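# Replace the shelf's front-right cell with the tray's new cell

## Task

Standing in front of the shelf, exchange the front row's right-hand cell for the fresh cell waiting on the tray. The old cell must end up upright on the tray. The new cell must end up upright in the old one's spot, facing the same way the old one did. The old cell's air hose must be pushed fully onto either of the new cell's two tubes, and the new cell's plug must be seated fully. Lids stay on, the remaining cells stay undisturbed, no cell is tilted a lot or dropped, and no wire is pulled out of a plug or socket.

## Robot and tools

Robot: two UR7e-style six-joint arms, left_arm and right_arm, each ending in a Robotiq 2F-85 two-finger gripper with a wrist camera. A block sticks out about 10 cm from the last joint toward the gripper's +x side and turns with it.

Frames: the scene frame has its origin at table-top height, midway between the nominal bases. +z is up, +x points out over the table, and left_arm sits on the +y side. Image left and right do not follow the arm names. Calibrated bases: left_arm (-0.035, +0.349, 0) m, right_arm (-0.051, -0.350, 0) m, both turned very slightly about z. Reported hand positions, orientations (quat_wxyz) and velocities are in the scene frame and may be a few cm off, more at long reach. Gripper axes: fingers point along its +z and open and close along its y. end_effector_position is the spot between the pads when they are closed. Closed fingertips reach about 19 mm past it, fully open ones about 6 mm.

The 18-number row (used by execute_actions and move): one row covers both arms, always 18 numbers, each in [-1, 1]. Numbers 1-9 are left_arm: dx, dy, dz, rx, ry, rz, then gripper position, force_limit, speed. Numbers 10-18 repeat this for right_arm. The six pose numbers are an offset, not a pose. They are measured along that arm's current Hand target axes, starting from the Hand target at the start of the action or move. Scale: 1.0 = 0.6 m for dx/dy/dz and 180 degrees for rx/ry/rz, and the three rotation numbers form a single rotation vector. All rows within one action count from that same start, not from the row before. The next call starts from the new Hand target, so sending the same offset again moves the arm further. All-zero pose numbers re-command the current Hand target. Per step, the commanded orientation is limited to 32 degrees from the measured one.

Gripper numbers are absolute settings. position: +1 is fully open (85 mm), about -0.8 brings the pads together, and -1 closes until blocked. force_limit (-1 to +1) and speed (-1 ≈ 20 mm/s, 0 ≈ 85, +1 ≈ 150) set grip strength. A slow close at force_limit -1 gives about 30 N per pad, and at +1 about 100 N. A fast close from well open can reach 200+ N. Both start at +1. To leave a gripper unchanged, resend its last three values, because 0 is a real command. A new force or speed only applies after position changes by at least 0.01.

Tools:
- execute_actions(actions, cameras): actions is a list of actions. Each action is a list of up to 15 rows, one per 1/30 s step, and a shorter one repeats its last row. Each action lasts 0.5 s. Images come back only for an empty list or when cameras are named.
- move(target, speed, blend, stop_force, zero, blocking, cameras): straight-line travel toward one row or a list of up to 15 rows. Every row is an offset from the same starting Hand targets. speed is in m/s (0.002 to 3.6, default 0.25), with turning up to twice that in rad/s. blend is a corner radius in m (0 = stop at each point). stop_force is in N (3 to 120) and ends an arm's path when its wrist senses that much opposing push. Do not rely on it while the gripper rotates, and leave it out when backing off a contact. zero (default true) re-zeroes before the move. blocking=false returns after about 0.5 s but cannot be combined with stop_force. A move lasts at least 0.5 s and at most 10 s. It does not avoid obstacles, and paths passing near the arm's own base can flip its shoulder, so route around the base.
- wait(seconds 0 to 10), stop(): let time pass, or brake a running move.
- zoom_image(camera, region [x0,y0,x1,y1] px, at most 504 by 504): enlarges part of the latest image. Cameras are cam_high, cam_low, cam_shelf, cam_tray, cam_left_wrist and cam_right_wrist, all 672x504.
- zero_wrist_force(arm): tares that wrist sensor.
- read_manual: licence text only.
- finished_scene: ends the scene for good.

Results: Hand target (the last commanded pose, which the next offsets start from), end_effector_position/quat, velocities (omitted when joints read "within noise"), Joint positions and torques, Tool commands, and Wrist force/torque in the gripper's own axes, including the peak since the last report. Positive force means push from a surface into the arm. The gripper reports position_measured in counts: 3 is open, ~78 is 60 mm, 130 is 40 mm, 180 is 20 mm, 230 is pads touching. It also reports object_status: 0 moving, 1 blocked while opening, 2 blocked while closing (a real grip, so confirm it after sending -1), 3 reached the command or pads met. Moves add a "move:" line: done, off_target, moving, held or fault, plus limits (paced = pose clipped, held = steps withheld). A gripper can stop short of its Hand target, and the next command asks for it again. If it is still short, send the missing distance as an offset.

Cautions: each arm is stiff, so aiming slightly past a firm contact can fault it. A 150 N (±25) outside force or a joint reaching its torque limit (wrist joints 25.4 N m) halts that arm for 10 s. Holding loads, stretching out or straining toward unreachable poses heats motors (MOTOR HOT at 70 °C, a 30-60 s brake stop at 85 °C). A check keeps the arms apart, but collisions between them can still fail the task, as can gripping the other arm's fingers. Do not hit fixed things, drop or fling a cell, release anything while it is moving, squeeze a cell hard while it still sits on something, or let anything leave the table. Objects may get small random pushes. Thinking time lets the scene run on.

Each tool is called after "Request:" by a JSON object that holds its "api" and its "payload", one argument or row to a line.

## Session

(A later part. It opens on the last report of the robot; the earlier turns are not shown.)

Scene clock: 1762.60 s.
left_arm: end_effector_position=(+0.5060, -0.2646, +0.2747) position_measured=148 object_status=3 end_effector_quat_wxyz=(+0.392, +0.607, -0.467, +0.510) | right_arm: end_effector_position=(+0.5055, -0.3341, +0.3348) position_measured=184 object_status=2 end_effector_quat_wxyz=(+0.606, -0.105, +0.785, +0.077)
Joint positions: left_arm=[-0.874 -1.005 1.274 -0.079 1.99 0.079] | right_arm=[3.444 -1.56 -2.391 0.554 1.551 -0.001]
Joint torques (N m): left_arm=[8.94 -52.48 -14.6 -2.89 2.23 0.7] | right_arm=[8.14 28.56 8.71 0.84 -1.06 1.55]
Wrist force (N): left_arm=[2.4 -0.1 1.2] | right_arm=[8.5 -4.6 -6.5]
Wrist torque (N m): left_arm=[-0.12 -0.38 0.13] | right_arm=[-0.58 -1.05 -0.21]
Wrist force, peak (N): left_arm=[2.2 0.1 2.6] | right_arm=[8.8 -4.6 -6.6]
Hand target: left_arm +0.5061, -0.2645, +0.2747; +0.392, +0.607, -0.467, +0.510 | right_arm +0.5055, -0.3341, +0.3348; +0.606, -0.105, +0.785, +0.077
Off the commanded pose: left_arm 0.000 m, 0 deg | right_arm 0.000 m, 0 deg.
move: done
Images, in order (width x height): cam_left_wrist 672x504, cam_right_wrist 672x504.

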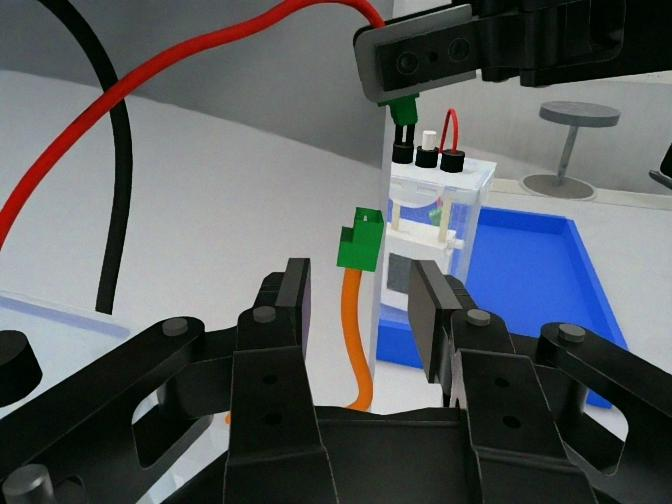

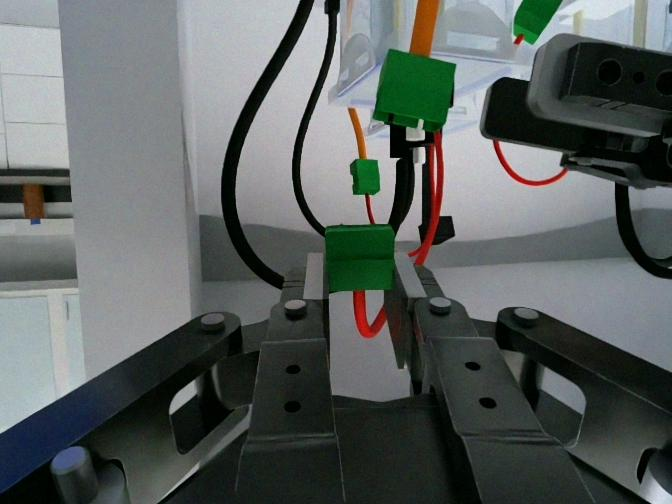

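Request:
{"api": "move", "payload": {
  "target": [0.0017,0,0.0692,0,0,0,-0.15,-0.6,-1,0,0,0,0,0,0,-1,0.6,-1],
  "speed": 0.04,
  "cameras": ["cam_right_wrist","cam_left_wrist"]
}}

Request:
{"api": "zoom_image", "payload": {
  "camera": "cam_left_wrist",
  "region": [260, 180, 460, 340]
}}

Request:
{"api": "zoom_image", "payload": {
  "camera": "cam_right_wrist",
  "region": [340, 0, 540, 160]
}}

Scene clock: 1778.03 s.
left_arm: end_effector_position=(+0.5166, -0.3043, +0.2685) position_measured=148 object_status=3 end_effector_quat_wxyz=(+0.392, +0.607, -0.467, +0.510) | right_arm: end_effector_position=(+0.5055, -0.3341, +0.3348) position_measured=184 object_status=2 end_effector_quat_wxyz=(+0.606, -0.105, +0.785, +0.077)
Joint positions: left_arm=[-0.901 -0.919 1.149 -0.042 1.963 0.073] | right_arm=[3.444 -1.56 -2.391 0.554 1.551 -0.001]
Joint torques (N m): left_arm=[8.84 -56.44 -13 -2.54 1.58 -0.25] | right_arm=[7.62 27.61 9.13 0.97 -0.86 2.23]
Wrist force (N): left_arm=[2.3 0.1 1.4] | right_arm=[8.3 -4.4 -6.5]
Wrist torque (N m): left_arm=[-0.10 -0.37 0.13] | right_arm=[-0.54 -1.04 -0.21]
Wrist force, peak (N): left_arm=[2.6 0.0 2.2] | right_arm=[8.9 -4.7 -6.5]
Hand target: left_arm +0.5167, -0.3042, +0.2686; +0.392, +0.607, -0.467, +0.510 | right_arm +0.5055, -0.3341, +0.3348; +0.606, -0.105, +0.785, +0.077
Off the commanded pose: left_arm 0.000 m, 0 deg | right_arm 0.000 m, 0 deg.
move: done
Images, in order (width x height): cam_left_wrist 672x504, cam_right_wrist 672x504.

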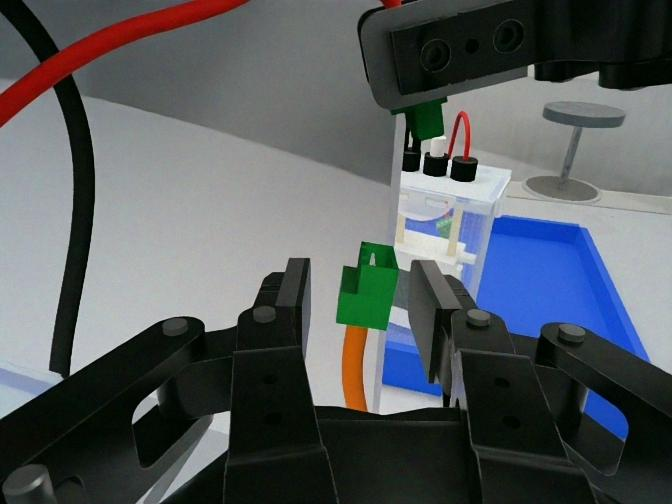

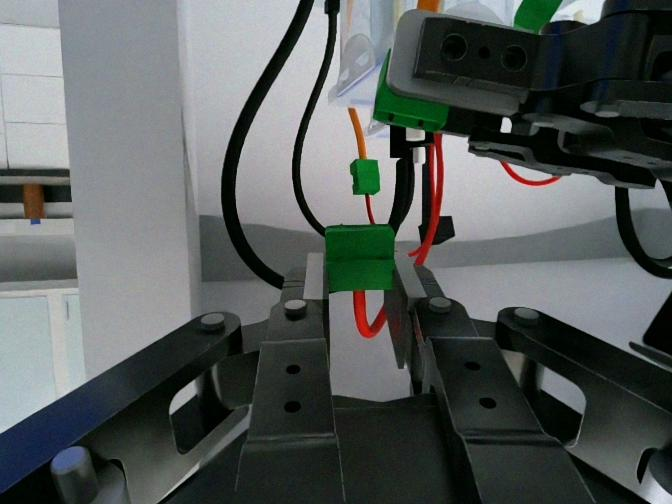

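Scaled by 2.520 from the camera's 672x504 image, which has a finer 960x720 frame.

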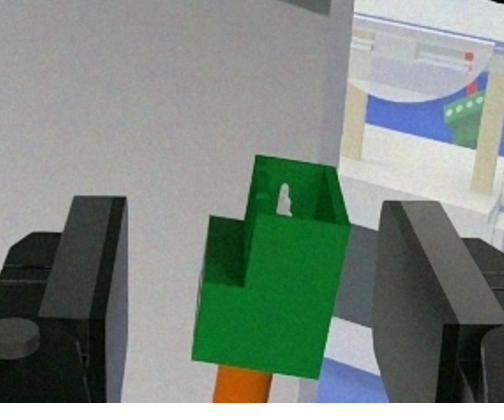

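Scaled by 2.520 from the camera's 672x504 image, which has a finer 960x720 frame.

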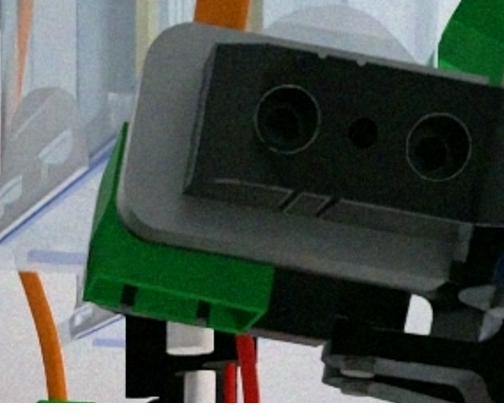

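Request:
{"api": "move", "payload": {
  "target": [0,0,0.0083,0,0,0,-0.15,-0.6,-1,0,0,0,0,0,0,-1,0.6,-1],
  "speed": 0.04
}}

Request:
{"api": "move", "payload": {
  "target": [0,0,0,0,0,0,-1,0.5,-1,0,0,0,0,0,0,-1,0.6,-1]
}}

Request:
{"api": "wait", "payload": {
  "seconds": 0.4,
  "cameras": ["cam_right_wrist","cam_left_wrist"]
}}

Request:
{"api": "zoom_image", "payload": {
  "camera": "cam_left_wrist",
  "region": [260, 180, 460, 340]
}}

Request:
{"api": "zoom_image", "payload": {
  "camera": "cam_right_wrist",
  "region": [340, 0, 540, 160]
}}

Scene clock: 1785.40 s.
left_arm: end_effector_position=(+0.5179, -0.3091, +0.2677) position_measured=148 object_status=3 end_effector_quat_wxyz=(+0.392, +0.607, -0.467, +0.510) | right_arm: end_effector_position=(+0.5055, -0.3341, +0.3348) position_measured=184 object_status=2 end_effector_quat_wxyz=(+0.606, -0.105, +0.785, +0.077)
Joint positions: left_arm=[-0.904 -0.908 1.133 -0.037 1.961 0.073] | right_arm=[3.444 -1.56 -2.391 0.554 1.551 -0.001]
Joint torques (N m): left_arm=[-4.18 -54.06 -14.82 -1.16 -1.12 -1.44] | right_arm=[7.45 26.88 9.78 0.94 -0.98 2.18]
Wrist force (N): left_arm=[2.2 0.0 1.4] | right_arm=[8.4 -4.6 -6.5]
Wrist torque (N m): left_arm=[-0.12 -0.35 0.12] | right_arm=[-0.57 -1.04 -0.21]
Wrist force, peak (N): left_arm=[2.6 -0.1 1.6] | right_arm=[8.6 -4.5 -6.9]
Hand target: left_arm +0.5179, -0.3090, +0.2677; +0.392, +0.607, -0.467, +0.510 | right_arm +0.5055, -0.3341, +0.3348; +0.606, -0.105, +0.785, +0.077
Off the commanded pose: left_arm 0.000 m, 0 deg | right_arm 0.000 m, 0 deg.
move: done

Scene clock: 1786.77 s.
left_arm: end_effector_position=(+0.5179, -0.3090, +0.2677) position_measured=195 object_status=0 end_effector_quat_wxyz=(+0.392, +0.607, -0.467, +0.510) | right_arm: end_effector_position=(+0.5055, -0.3341, +0.3348) position_measured=184 object_status=2 end_effector_quat_wxyz=(+0.606, -0.105, +0.785, +0.077)
Joint positions: left_arm=[-0.904 -0.908 1.133 -0.037 1.961 0.073] | right_arm=[3.444 -1.56 -2.391 0.554 1.551 -0.001]
Joint torques (N m): left_arm=[8.06 -56.25 -14.42 -2.92 1.53 0.56] | right_arm=[8 26.4 10.19 0.99 -1 2.19]
Wrist force (N): left_arm=[2.0 -0.2 1.2] | right_arm=[8.3 -4.5 -6.6]
Wrist torque (N m): left_arm=[-0.12 -0.35 0.15] | right_arm=[-0.55 -1.03 -0.21]
Wrist force, peak (N): left_arm=[2.5 0.0 1.4] | right_arm=[8.4 -4.5 -6.9]
Hand target: left_arm +0.5179, -0.3090, +0.2677; +0.392, +0.607, -0.467, +0.510 | right_arm +0.5055, -0.3341, +0.3348; +0.606, -0.105, +0.785, +0.077
Off the commanded pose: left_arm 0.000 m, 0 deg | right_arm 0.000 m, 0 deg.
move: done

Scene clock: 1787.17 s.
left_arm: end_effector_position=(+0.5179, -0.3090, +0.2677) position_measured=195 object_status=2 end_effector_quat_wxyz=(+0.392, +0.607, -0.467, +0.510) | right_arm: end_effector_position=(+0.5055, -0.3341, +0.3348) position_measured=184 object_status=2 end_effector_quat_wxyz=(+0.606, -0.105, +0.785, +0.077)
Joint positions: left_arm=[-0.904 -0.908 1.133 -0.037 1.961 0.073] | right_arm=[3.444 -1.56 -2.391 0.554 1.551 -0.001]
Joint torques (N m): left_arm=[8.73 -56.34 -14.63 -2.86 1.57 0.45] | right_arm=[7.61 26.71 9.46 0.97 -0.99 2.19]
Wrist force (N): left_arm=[2.0 -0.3 1.4] | right_arm=[8.4 -4.2 -6.5]
Wrist torque (N m): left_arm=[-0.13 -0.35 0.15] | right_arm=[-0.51 -1.04 -0.21]
Wrist force, peak (N): left_arm=[2.4 0.1 1.5] | right_arm=[8.4 -4.5 -6.8]
Hand target: left_arm +0.5179, -0.3090, +0.2677; +0.392, +0.607, -0.467, +0.510 | right_arm +0.5055, -0.3341, +0.3348; +0.606, -0.105, +0.785, +0.077
Tool commands: left_gripper/position=-1.0 left_gripper/force_limit=+0.5 left_gripper/speed=-1.0 right_gripper/position=-1.0 right_gripper/force_limit=+0.6 right_gripper/speed=-1.0
Off the commanded pose: left_arm 0.000 m, 0 deg | right_arm 0.000 m, 0 deg.
wait: 0.40 s; at rest by 0.17 s
Images, in order (width x height): cam_left_wrist 672x504, cam_right_wrist 672x504.

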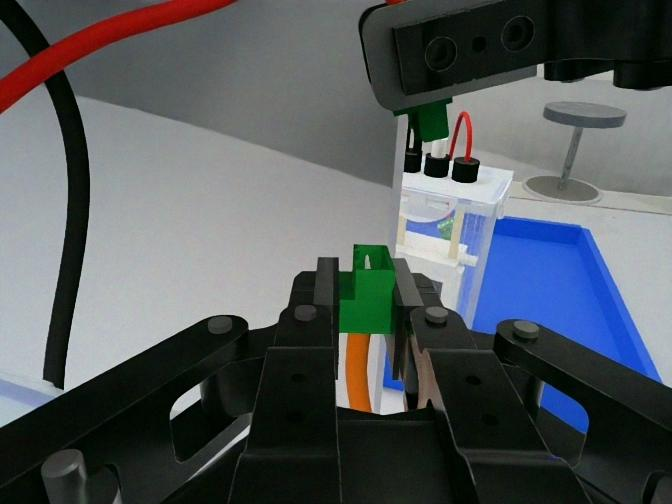

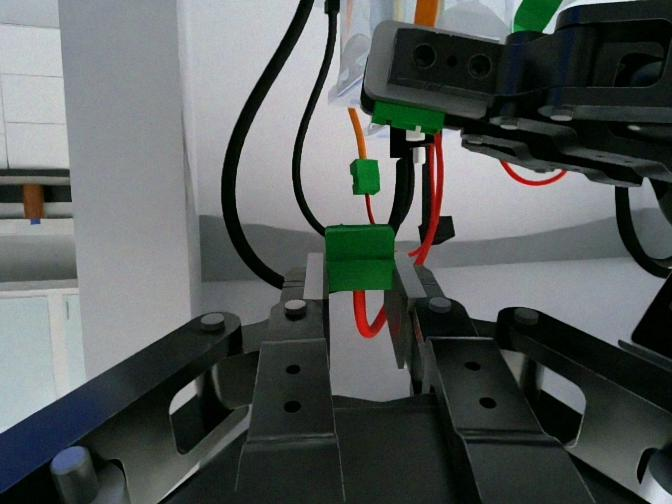

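Scaled by 2.520 from the camera's 672x504 image, which has a finer 960x720 frame.

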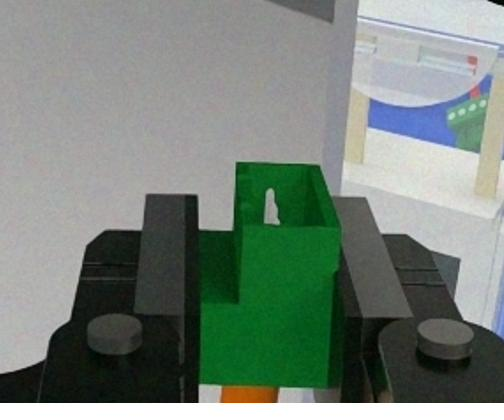

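Scaled by 2.520 from the camera's 672x504 image, which has a finer 960x720 frame.

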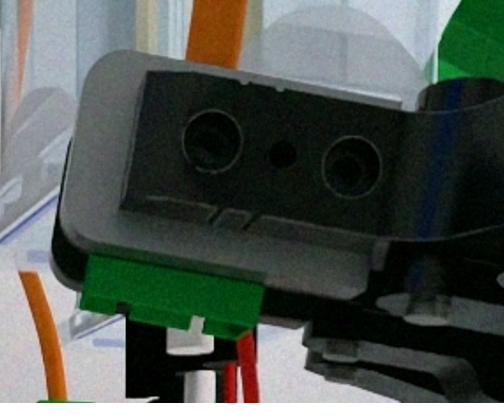

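Request:
{"api": "move", "payload": {
  "target": [0,0,0,0,0.0556,0,-1,0.5,-1,0,0,0,0,0,0,-1,0.6,-1],
  "speed": 0.06,
  "cameras": ["cam_right_wrist","cam_left_wrist","cam_low","cam_shelf"]
}}

Request:
{"api": "zoom_image", "payload": {
  "camera": "cam_left_wrist",
  "region": [260, 60, 500, 340]
}}

Request:
{"api": "zoom_image", "payload": {
  "camera": "cam_right_wrist",
  "region": [280, 0, 540, 310]
}}

Request:
{"api": "zoom_image", "payload": {
  "camera": "cam_shelf",
  "region": [150, 120, 260, 250]
}}

Request:
{"api": "zoom_image", "payload": {
  "camera": "cam_low",
  "region": [520, 80, 660, 220]
}}

Scene clock: 1797.67 s.
left_arm: end_effector_position=(+0.5179, -0.3089, +0.2677) position_measured=195 object_status=2 end_effector_quat_wxyz=(+0.431, +0.560, -0.431, +0.561) | right_arm: end_effector_position=(+0.5055, -0.3341, +0.3348) position_measured=184 object_status=2 end_effector_quat_wxyz=(+0.606, -0.105, +0.785, +0.077)
Joint positions: left_arm=[-0.902 -0.93 1.285 -0.355 1.97 0] | right_arm=[3.444 -1.56 -2.391 0.554 1.551 -0.001]
Joint torques (N m): left_arm=[4.36 -51.6 -30.12 -2.76 -1.04 1.09] | right_arm=[8.01 24.56 10.01 0.94 -0.94 2.21]
Wrist force (N): left_arm=[2.1 -0.6 1.3] | right_arm=[8.3 -4.6 -6.6]
Wrist torque (N m): left_arm=[-0.20 -0.34 0.11] | right_arm=[-0.57 -1.04 -0.21]
Wrist force, peak (N): left_arm=[2.2 -0.1 1.7] | right_arm=[8.6 -4.5 -6.8]
Hand target: left_arm +0.5179, -0.3090, +0.2677; +0.431, +0.560, -0.431, +0.561 | right_arm +0.5055, -0.3341, +0.3348; +0.606, -0.105, +0.785, +0.077
Off the commanded pose: left_arm 0.000 m, 0 deg | right_arm 0.000 m, 0 deg.
move: done
Images, in order (width x height): cam_low 672x504, cam_shelf 672x504, cam_left_wrist 672x504, cam_right_wrist 672x504.

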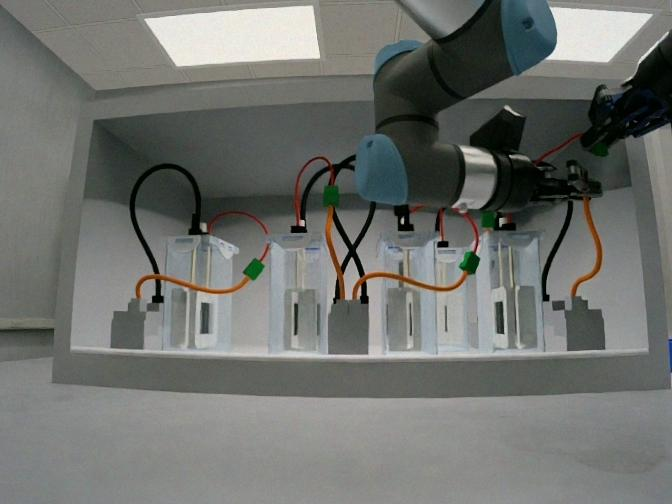

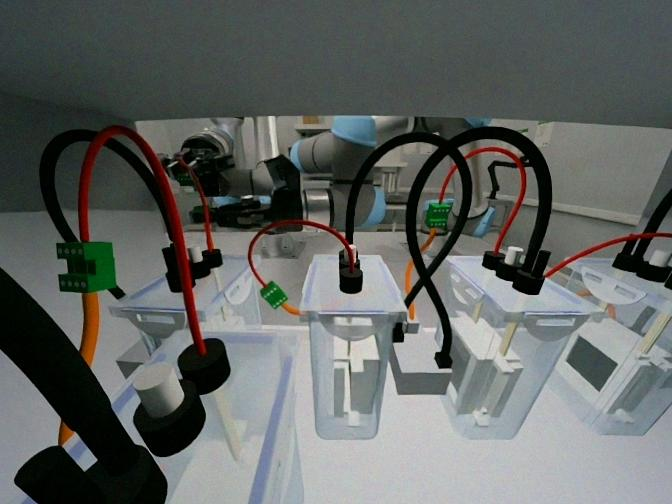

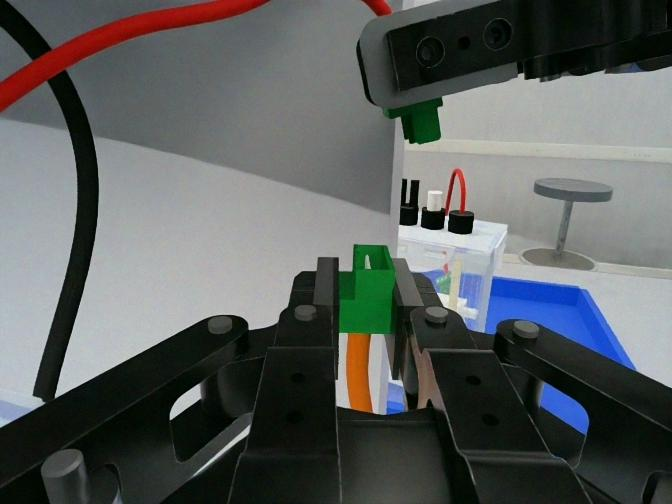

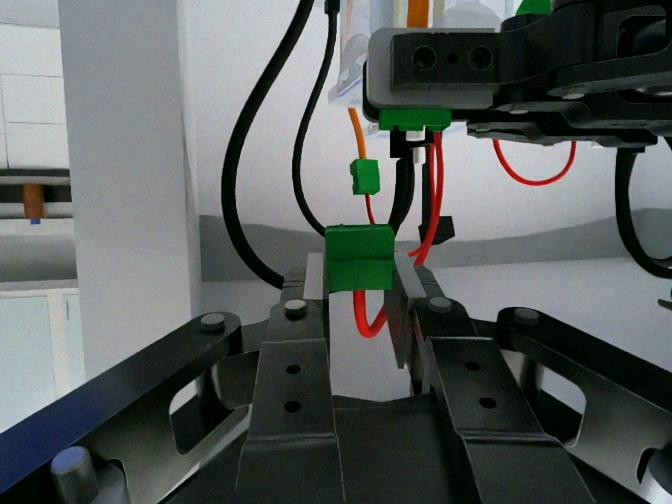

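Scaled by 1.800 from the camera's 672x504 image, which has a finer 960x720 frame.

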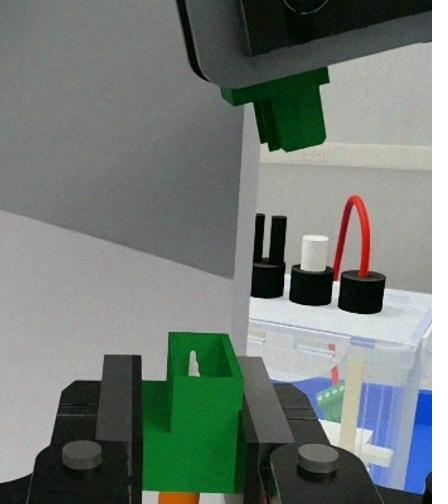

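Scaled by 1.626 from the camera's 672x504 image, which has a finer 960x720 frame.

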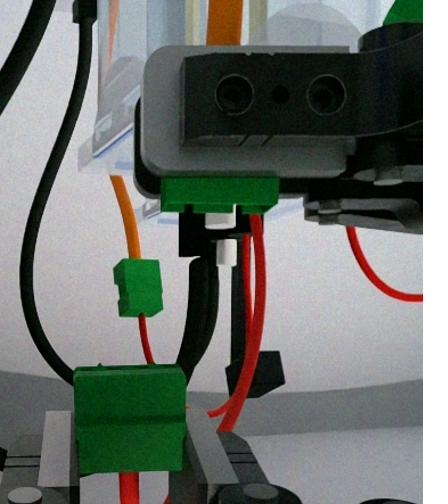

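Scaled by 3.877 from the camera's 672x504 image, which has a finer 960x720 frame.

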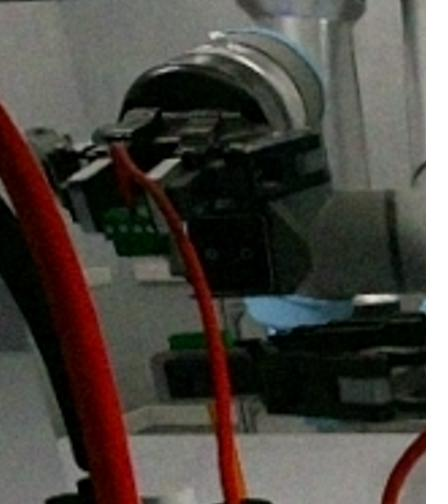

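Scaled by 3.600 from the camera's 672x504 image, which has a finer 960x720 frame.

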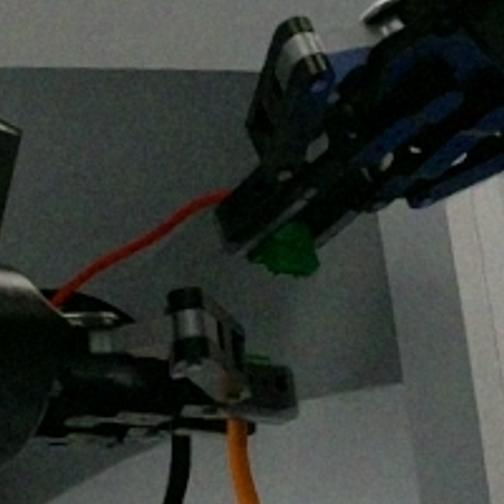

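Request:
{"api": "move", "payload": {
  "target": [0,0,0,0,0,0,-1,0.5,-1,0.0185,0.0308,0.0278,0,0,0,-1,0.6,-1],
  "speed": 0.04,
  "cameras": ["cam_right_wrist","cam_left_wrist","cam_shelf"]
}}

Request:
{"api": "zoom_image", "payload": {
  "camera": "cam_left_wrist",
  "region": [320, 150, 440, 340]
}}

Request:
{"api": "zoom_image", "payload": {
  "camera": "cam_right_wrist",
  "region": [290, 50, 430, 300]
}}

Request:
{"api": "zoom_image", "payload": {
  "camera": "cam_shelf",
  "region": [165, 140, 265, 240]
}}

Scene clock: 1824.87 s.
left_arm: end_effector_position=(+0.5179, -0.3090, +0.2677) position_measured=195 object_status=2 end_effector_quat_wxyz=(+0.431, +0.560, -0.431, +0.561) | right_arm: end_effector_position=(+0.5136, -0.3129, +0.3197) position_measured=184 object_status=2 end_effector_quat_wxyz=(+0.606, -0.105, +0.785, +0.077) end_effector_velocity=(-0.001, +0.000, +0.000) end_effector_angular_velocity=(-0.001, +0.002, +0.003)
Joint positions: left_arm=[-0.902 -0.93 1.285 -0.356 1.969 0] | right_arm=[3.505 -1.613 -2.395 0.609 1.493 0.015]
Joint velocities: left_arm=[within noise] | right_arm=[-0.003 0.003 0 -0.005 0.005 -0.001]
Joint torques (N m): left_arm=[-8.41 -41.53 -31.33 -1.89 -1.39 1.13] | right_arm=[-8.29 32.43 9.4 0.79 1.48 -1.22]
Wrist force (N): left_arm=[2.1 -0.2 1.3] | right_arm=[8.5 -4.6 -6.7]
Wrist torque (N m): left_arm=[-0.13 -0.35 0.11] | right_arm=[-0.60 -1.09 -0.17]
Wrist force, peak (N): left_arm=[2.3 -0.3 1.5] | right_arm=[8.2 -5.1 -7.1]
Hand target: left_arm +0.5179, -0.3090, +0.2677; +0.431, +0.560, -0.431, +0.561 | right_arm +0.5136, -0.3129, +0.3198; +0.606, -0.105, +0.785, +0.077
Off the commanded pose: left_arm 0.000 m, 0 deg | right_arm 0.000 m, 0 deg.
move: done
Images, in order (width x height): cam_shelf 672x504, cam_left_wrist 672x504, cam_right_wrist 672x504.

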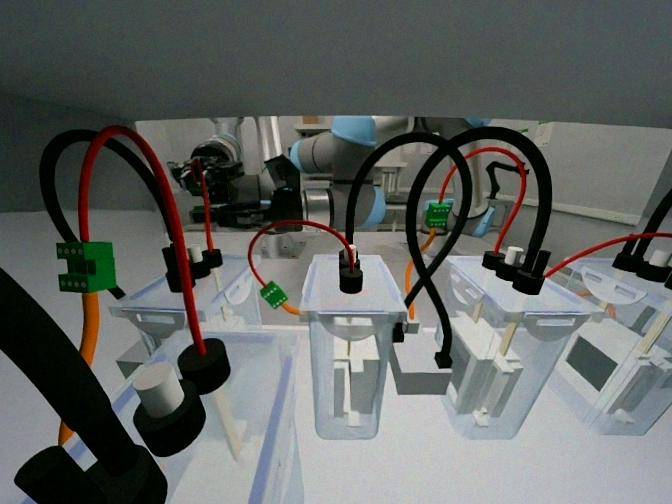

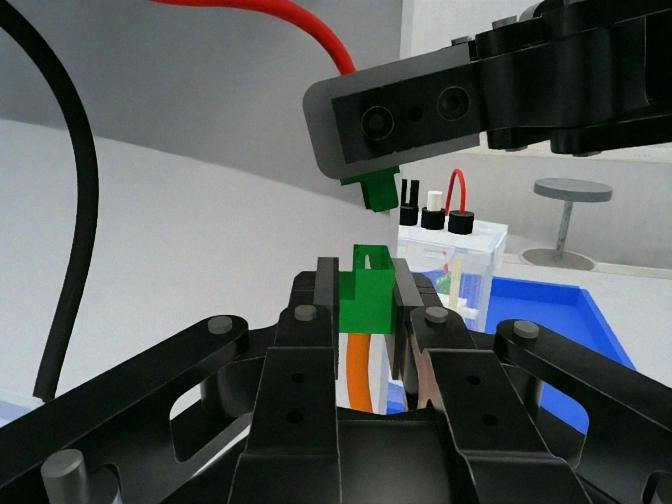

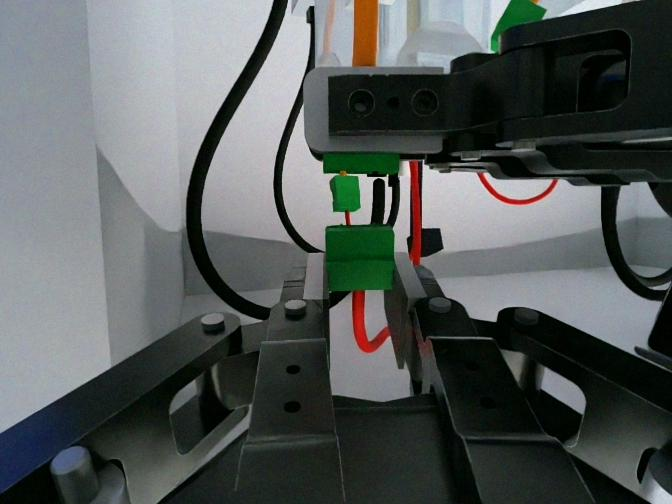

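Scaled by 2.653 from the camera's 672x504 image, which has a finer 960x720 frame.

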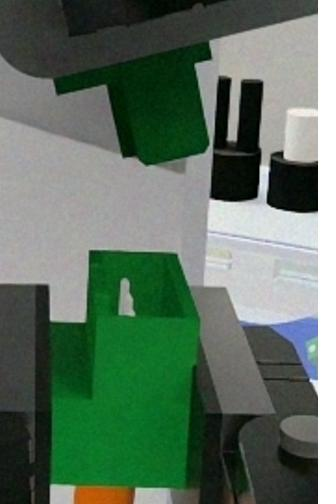

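Scaled by 2.016 from the camera's 672x504 image, which has a finer 960x720 frame.

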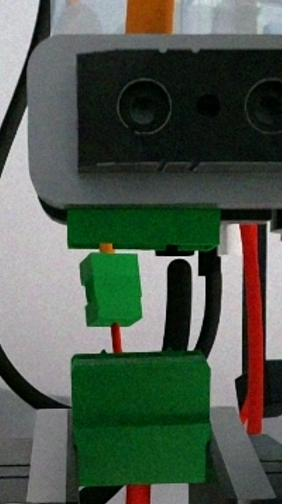

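Scaled by 5.040 from the camera's 672x504 image, which has a finer 960x720 frame.

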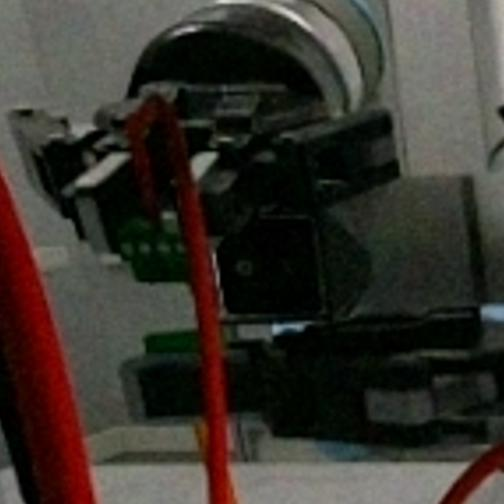

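Request:
{"api": "move", "payload": {
  "target": [0,0,0,0,0,0,-1,0.5,-1,0,0,0,0,-0.0667,0,-1,0.6,-1],
  "speed": 0.04,
  "cameras": ["cam_right_wrist","cam_left_wrist","cam_shelf"]
}}

Request:
{"api": "zoom_image", "payload": {
  "camera": "cam_left_wrist",
  "region": [320, 150, 440, 340]
}}

Request:
{"api": "zoom_image", "payload": {
  "camera": "cam_right_wrist",
  "region": [290, 50, 430, 300]
}}

Scene clock: 1839.70 s.
left_arm: end_effector_position=(+0.5179, -0.3090, +0.2677) position_measured=195 object_status=2 end_effector_quat_wxyz=(+0.431, +0.560, -0.431, +0.561) | right_arm: end_effector_position=(+0.5136, -0.3129, +0.3197) position_measured=184 object_status=2 end_effector_quat_wxyz=(+0.685, -0.096, +0.717, +0.088)
Joint positions: left_arm=[-0.902 -0.93 1.285 -0.356 1.969 0] | right_arm=[3.506 -1.8 -2.413 1.025 1.49 -0.002]
Joint torques (N m): left_arm=[-6.76 -41.42 -28.76 -1.06 -0.22 1.01] | right_arm=[6.01 36.21 22.91 0.25 0.07 -0.86]
Wrist force (N): left_arm=[2.0 -0.2 1.5] | right_arm=[8.8 -4.2 -7.3]
Wrist torque (N m): left_arm=[-0.15 -0.32 0.11] | right_arm=[-0.58 -1.14 -0.11]
Wrist force, peak (N): left_arm=[2.4 -0.3 1.3] | right_arm=[8.8 -4.6 -7.2]
Hand target: left_arm +0.5179, -0.3090, +0.2677; +0.431, +0.560, -0.431, +0.561 | right_arm +0.5136, -0.3129, +0.3198; +0.685, -0.096, +0.717, +0.088
Off the commanded pose: left_arm 0.000 m, 0 deg | right_arm 0.000 m, 0 deg.
move: done
Images, in order (width x height): cam_shelf 672x504, cam_left_wrist 672x504, cam_right_wrist 672x504.

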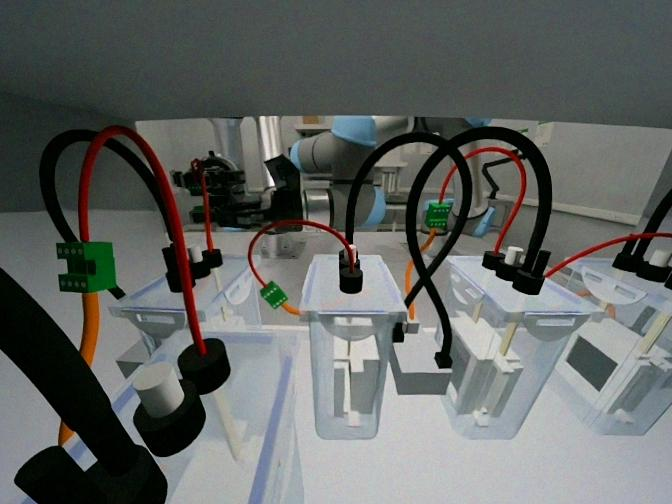

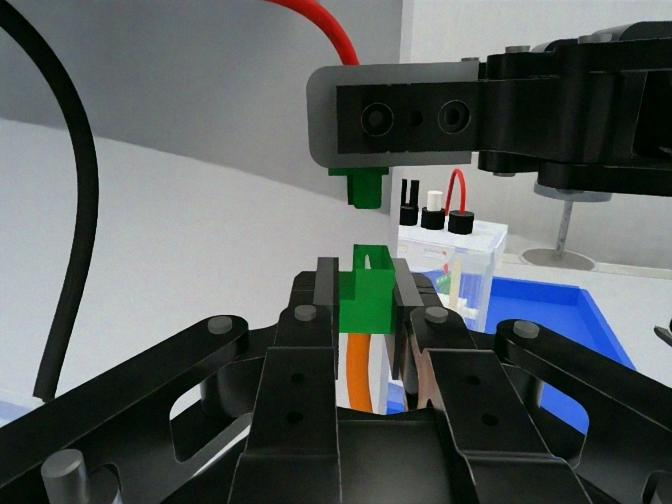

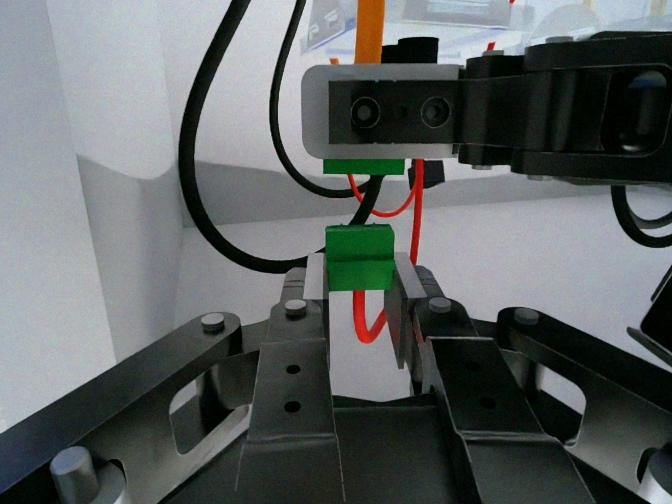

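Scaled by 2.653 from the camera's 672x504 image, which has a finer 960x720 frame.

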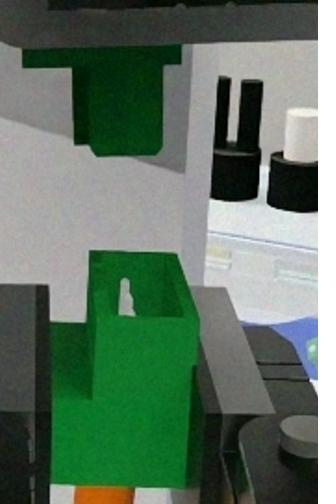

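Scaled by 2.016 from the camera's 672x504 image, which has a finer 960x720 frame.

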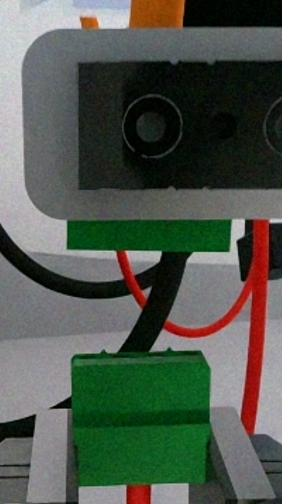

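Request:
{"api": "execute_actions", "payload": {
  "actions": []
}}

Scene clock: 1850.27 s.
left_arm: end_effector_position=(+0.5179, -0.3090, +0.2677) position_measured=195 object_status=2 end_effector_quat_wxyz=(+0.431, +0.560, -0.431, +0.561) | right_arm: end_effector_position=(+0.5136, -0.3129, +0.3198) position_measured=184 object_status=2 end_effector_quat_wxyz=(+0.685, -0.096, +0.717, +0.088)
Joint positions: left_arm=[-0.902 -0.93 1.285 -0.356 1.969 0] | right_arm=[3.506 -1.8 -2.413 1.025 1.49 -0.002]
Joint velocities: within noise
Joint torques (N m): left_arm=[-6.25 -40.72 -27.62 -1.04 0.33 0.98] | right_arm=[-8.09 36.28 7.3 3.15 0.86 2.17]
Wrist force (N): left_arm=[2.1 -0.2 1.3] | right_arm=[8.7 -4.2 -7.1]
Wrist torque (N m): left_arm=[-0.14 -0.34 0.10] | right_arm=[-0.58 -1.11 -0.11]
Wrist force, peak (N): left_arm=[2.4 -0.4 1.5] | right_arm=[8.9 -4.4 -7.5]
Hand target: left_arm +0.5179, -0.3090, +0.2677; +0.431, +0.560, -0.431, +0.561 | right_arm +0.5136, -0.3129, +0.3198; +0.685, -0.096, +0.717, +0.088
Tool commands: left_gripper/position=-1.0 left_gripper/force_limit=+0.5 left_gripper/speed=-1.0 right_gripper/position=-1.0 right_gripper/force_limit=+0.6 right_gripper/speed=-1.0
Off the commanded pose: left_arm 0.000 m, 0 deg | right_arm 0.000 m, 0 deg.

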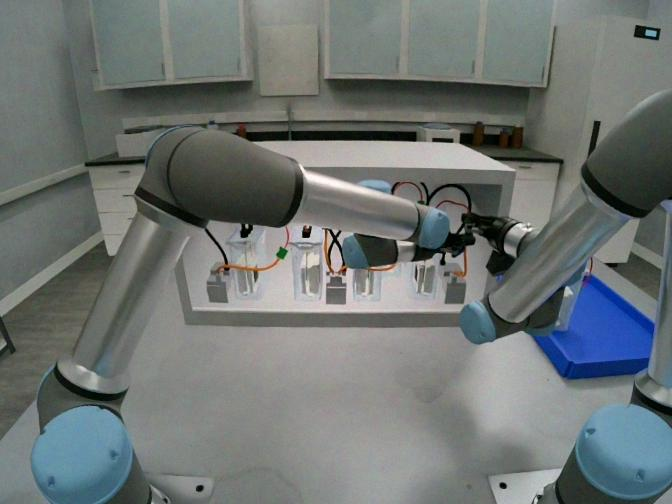

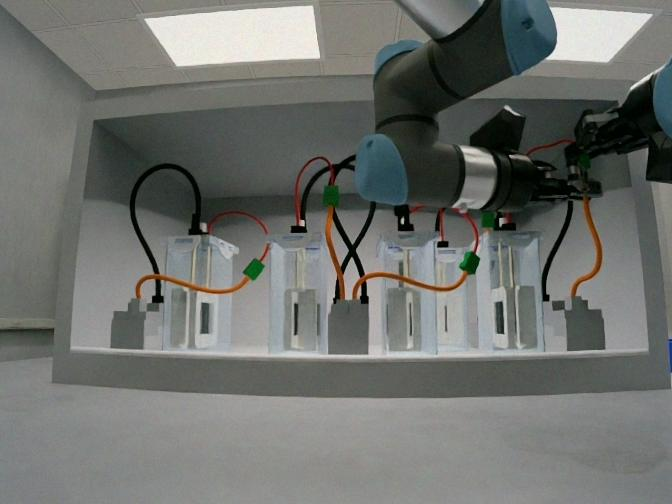

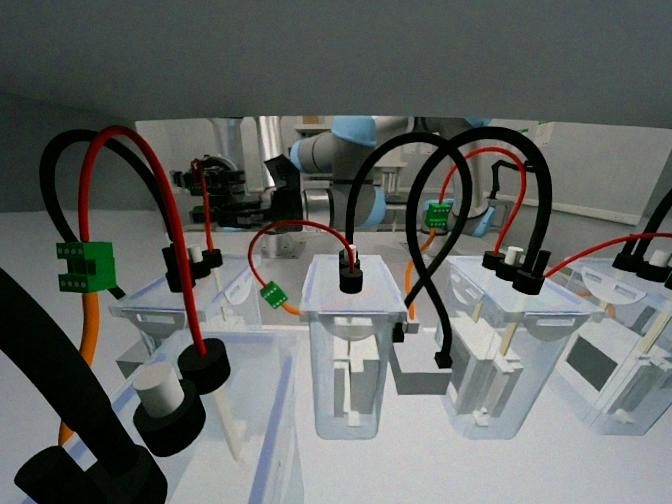

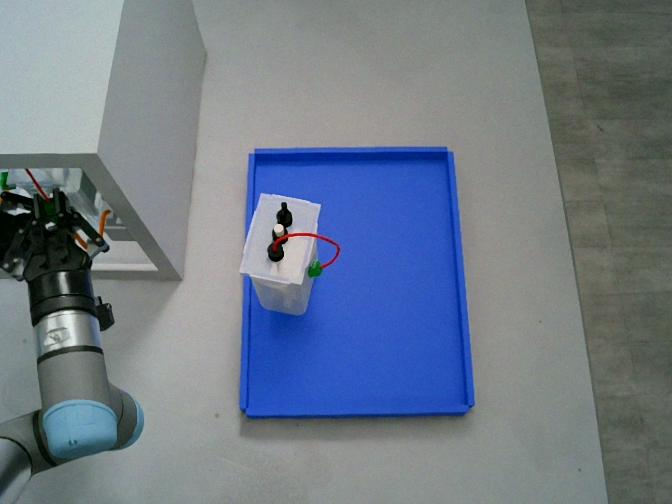

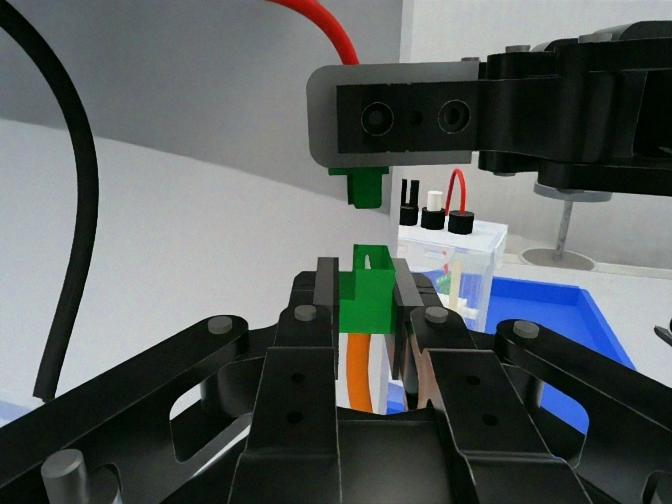

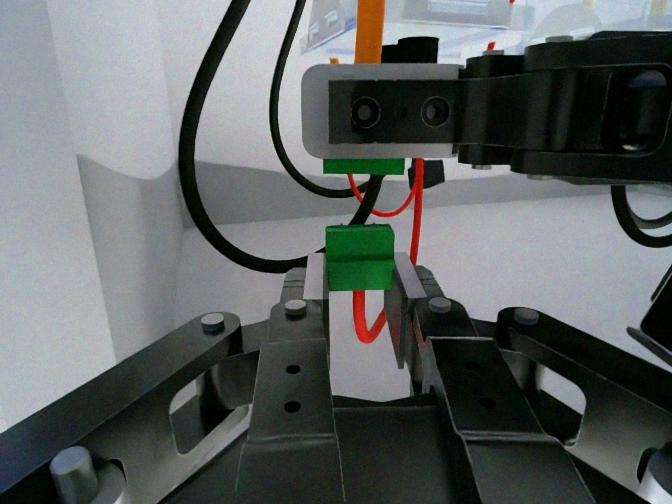

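Request:
{"api": "zoom_image", "payload": {
  "camera": "cam_left_wrist",
  "region": [300, 140, 440, 350]
}}

Request:
{"api": "zoom_image", "payload": {
  "camera": "cam_right_wrist",
  "region": [290, 140, 440, 310]
}}

Scaled by 2.400 from the camera's 672x504 image, which has a finer 960x720 frame.

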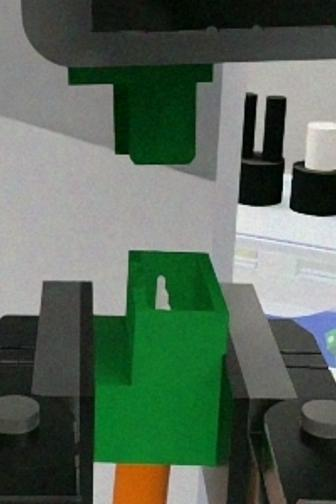

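Scaled by 2.965 from the camera's 672x504 image, which has a finer 960x720 frame.

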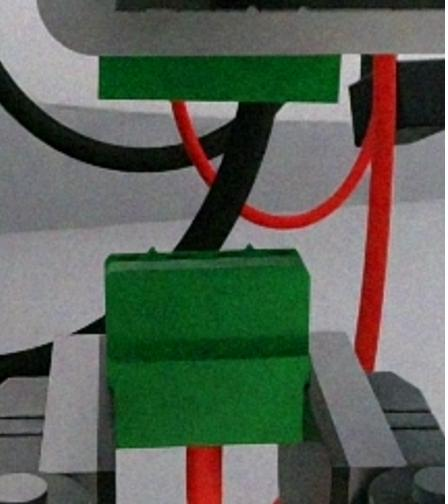

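Request:
{"api": "move", "payload": {
  "target": [0,0,0,0,0,0,-1,0.5,-1,0.0202,0.001,-0.0028,0,0,0,-1,0.6,-1],
  "speed": 0.02,
  "stop_force": 6,
  "cameras": ["cam_left_wrist","cam_right_wrist"]
}}

Request:
{"api": "zoom_image", "payload": {
  "camera": "cam_left_wrist",
  "region": [300, 140, 440, 350]
}}

Request:
{"api": "zoom_image", "payload": {
  "camera": "cam_right_wrist",
  "region": [290, 140, 440, 310]
}}

Scene clock: 1878.00 s.
left_arm: end_effector_position=(+0.5179, -0.3090, +0.2677) position_measured=195 object_status=2 end_effector_quat_wxyz=(+0.431, +0.560, -0.431, +0.561) | right_arm: end_effector_position=(+0.5113, -0.3130, +0.3077) position_measured=184 object_status=2 end_effector_quat_wxyz=(+0.685, -0.096, +0.717, +0.088)
Joint positions: left_arm=[-0.902 -0.93 1.285 -0.356 1.969 0] | right_arm=[3.508 -1.834 -2.426 1.072 1.488 -0.002]
Joint torques (N m): left_arm=[-5.2 -41.31 -26.79 -1.05 1.36 1] | right_arm=[-3.31 36.77 23.72 0.25 0.8 1.89]
Wrist force (N): left_arm=[2.1 -0.5 1.4] | right_arm=[8.8 -4.0 -7.5]
Wrist torque (N m): left_arm=[-0.18 -0.35 0.10] | right_arm=[-0.57 -1.14 -0.12]
Wrist force, peak (N): left_arm=[2.4 -0.3 1.5] | right_arm=[9.0 -4.2 -7.7]
Hand target: left_arm +0.5179, -0.3090, +0.2677; +0.431, +0.560, -0.431, +0.561 | right_arm +0.5113, -0.3130, +0.3077; +0.685, -0.096, +0.717, +0.088
Off the commanded pose: left_arm 0.000 m, 0 deg | right_arm 0.000 m, 0 deg.
move: done
Images, in order (width x height): cam_left_wrist 672x504, cam_right_wrist 672x504.

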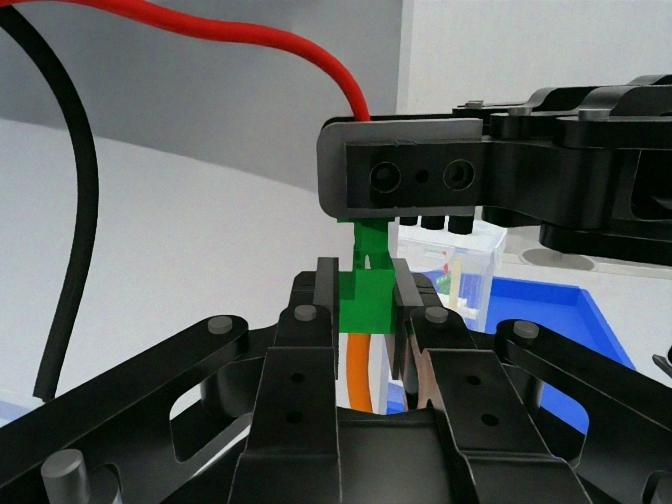

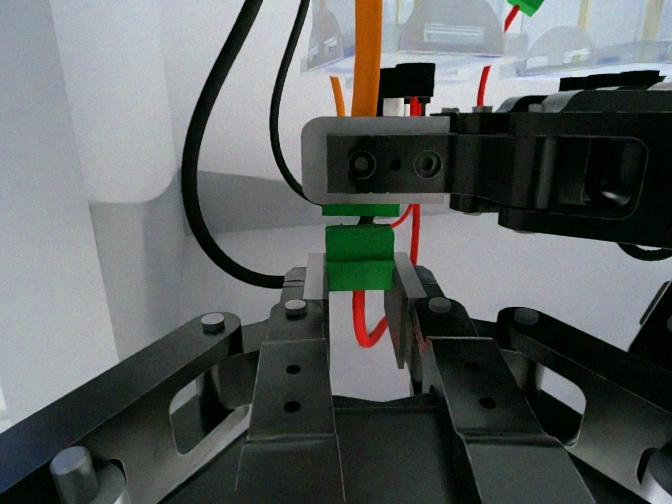

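Scaled by 2.400 from the camera's 672x504 image, which has a finer 960x720 frame.

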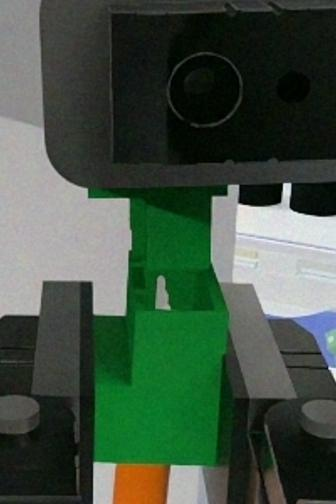

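Scaled by 2.965 from the camera's 672x504 image, which has a finer 960x720 frame.

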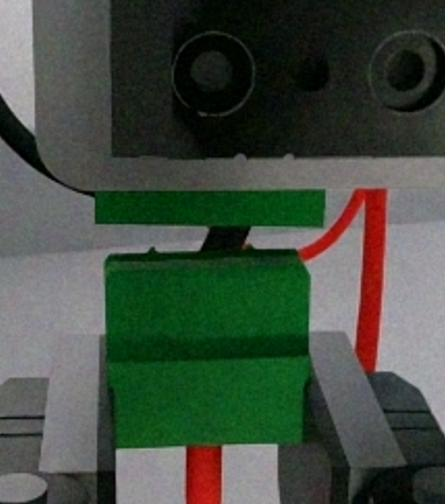

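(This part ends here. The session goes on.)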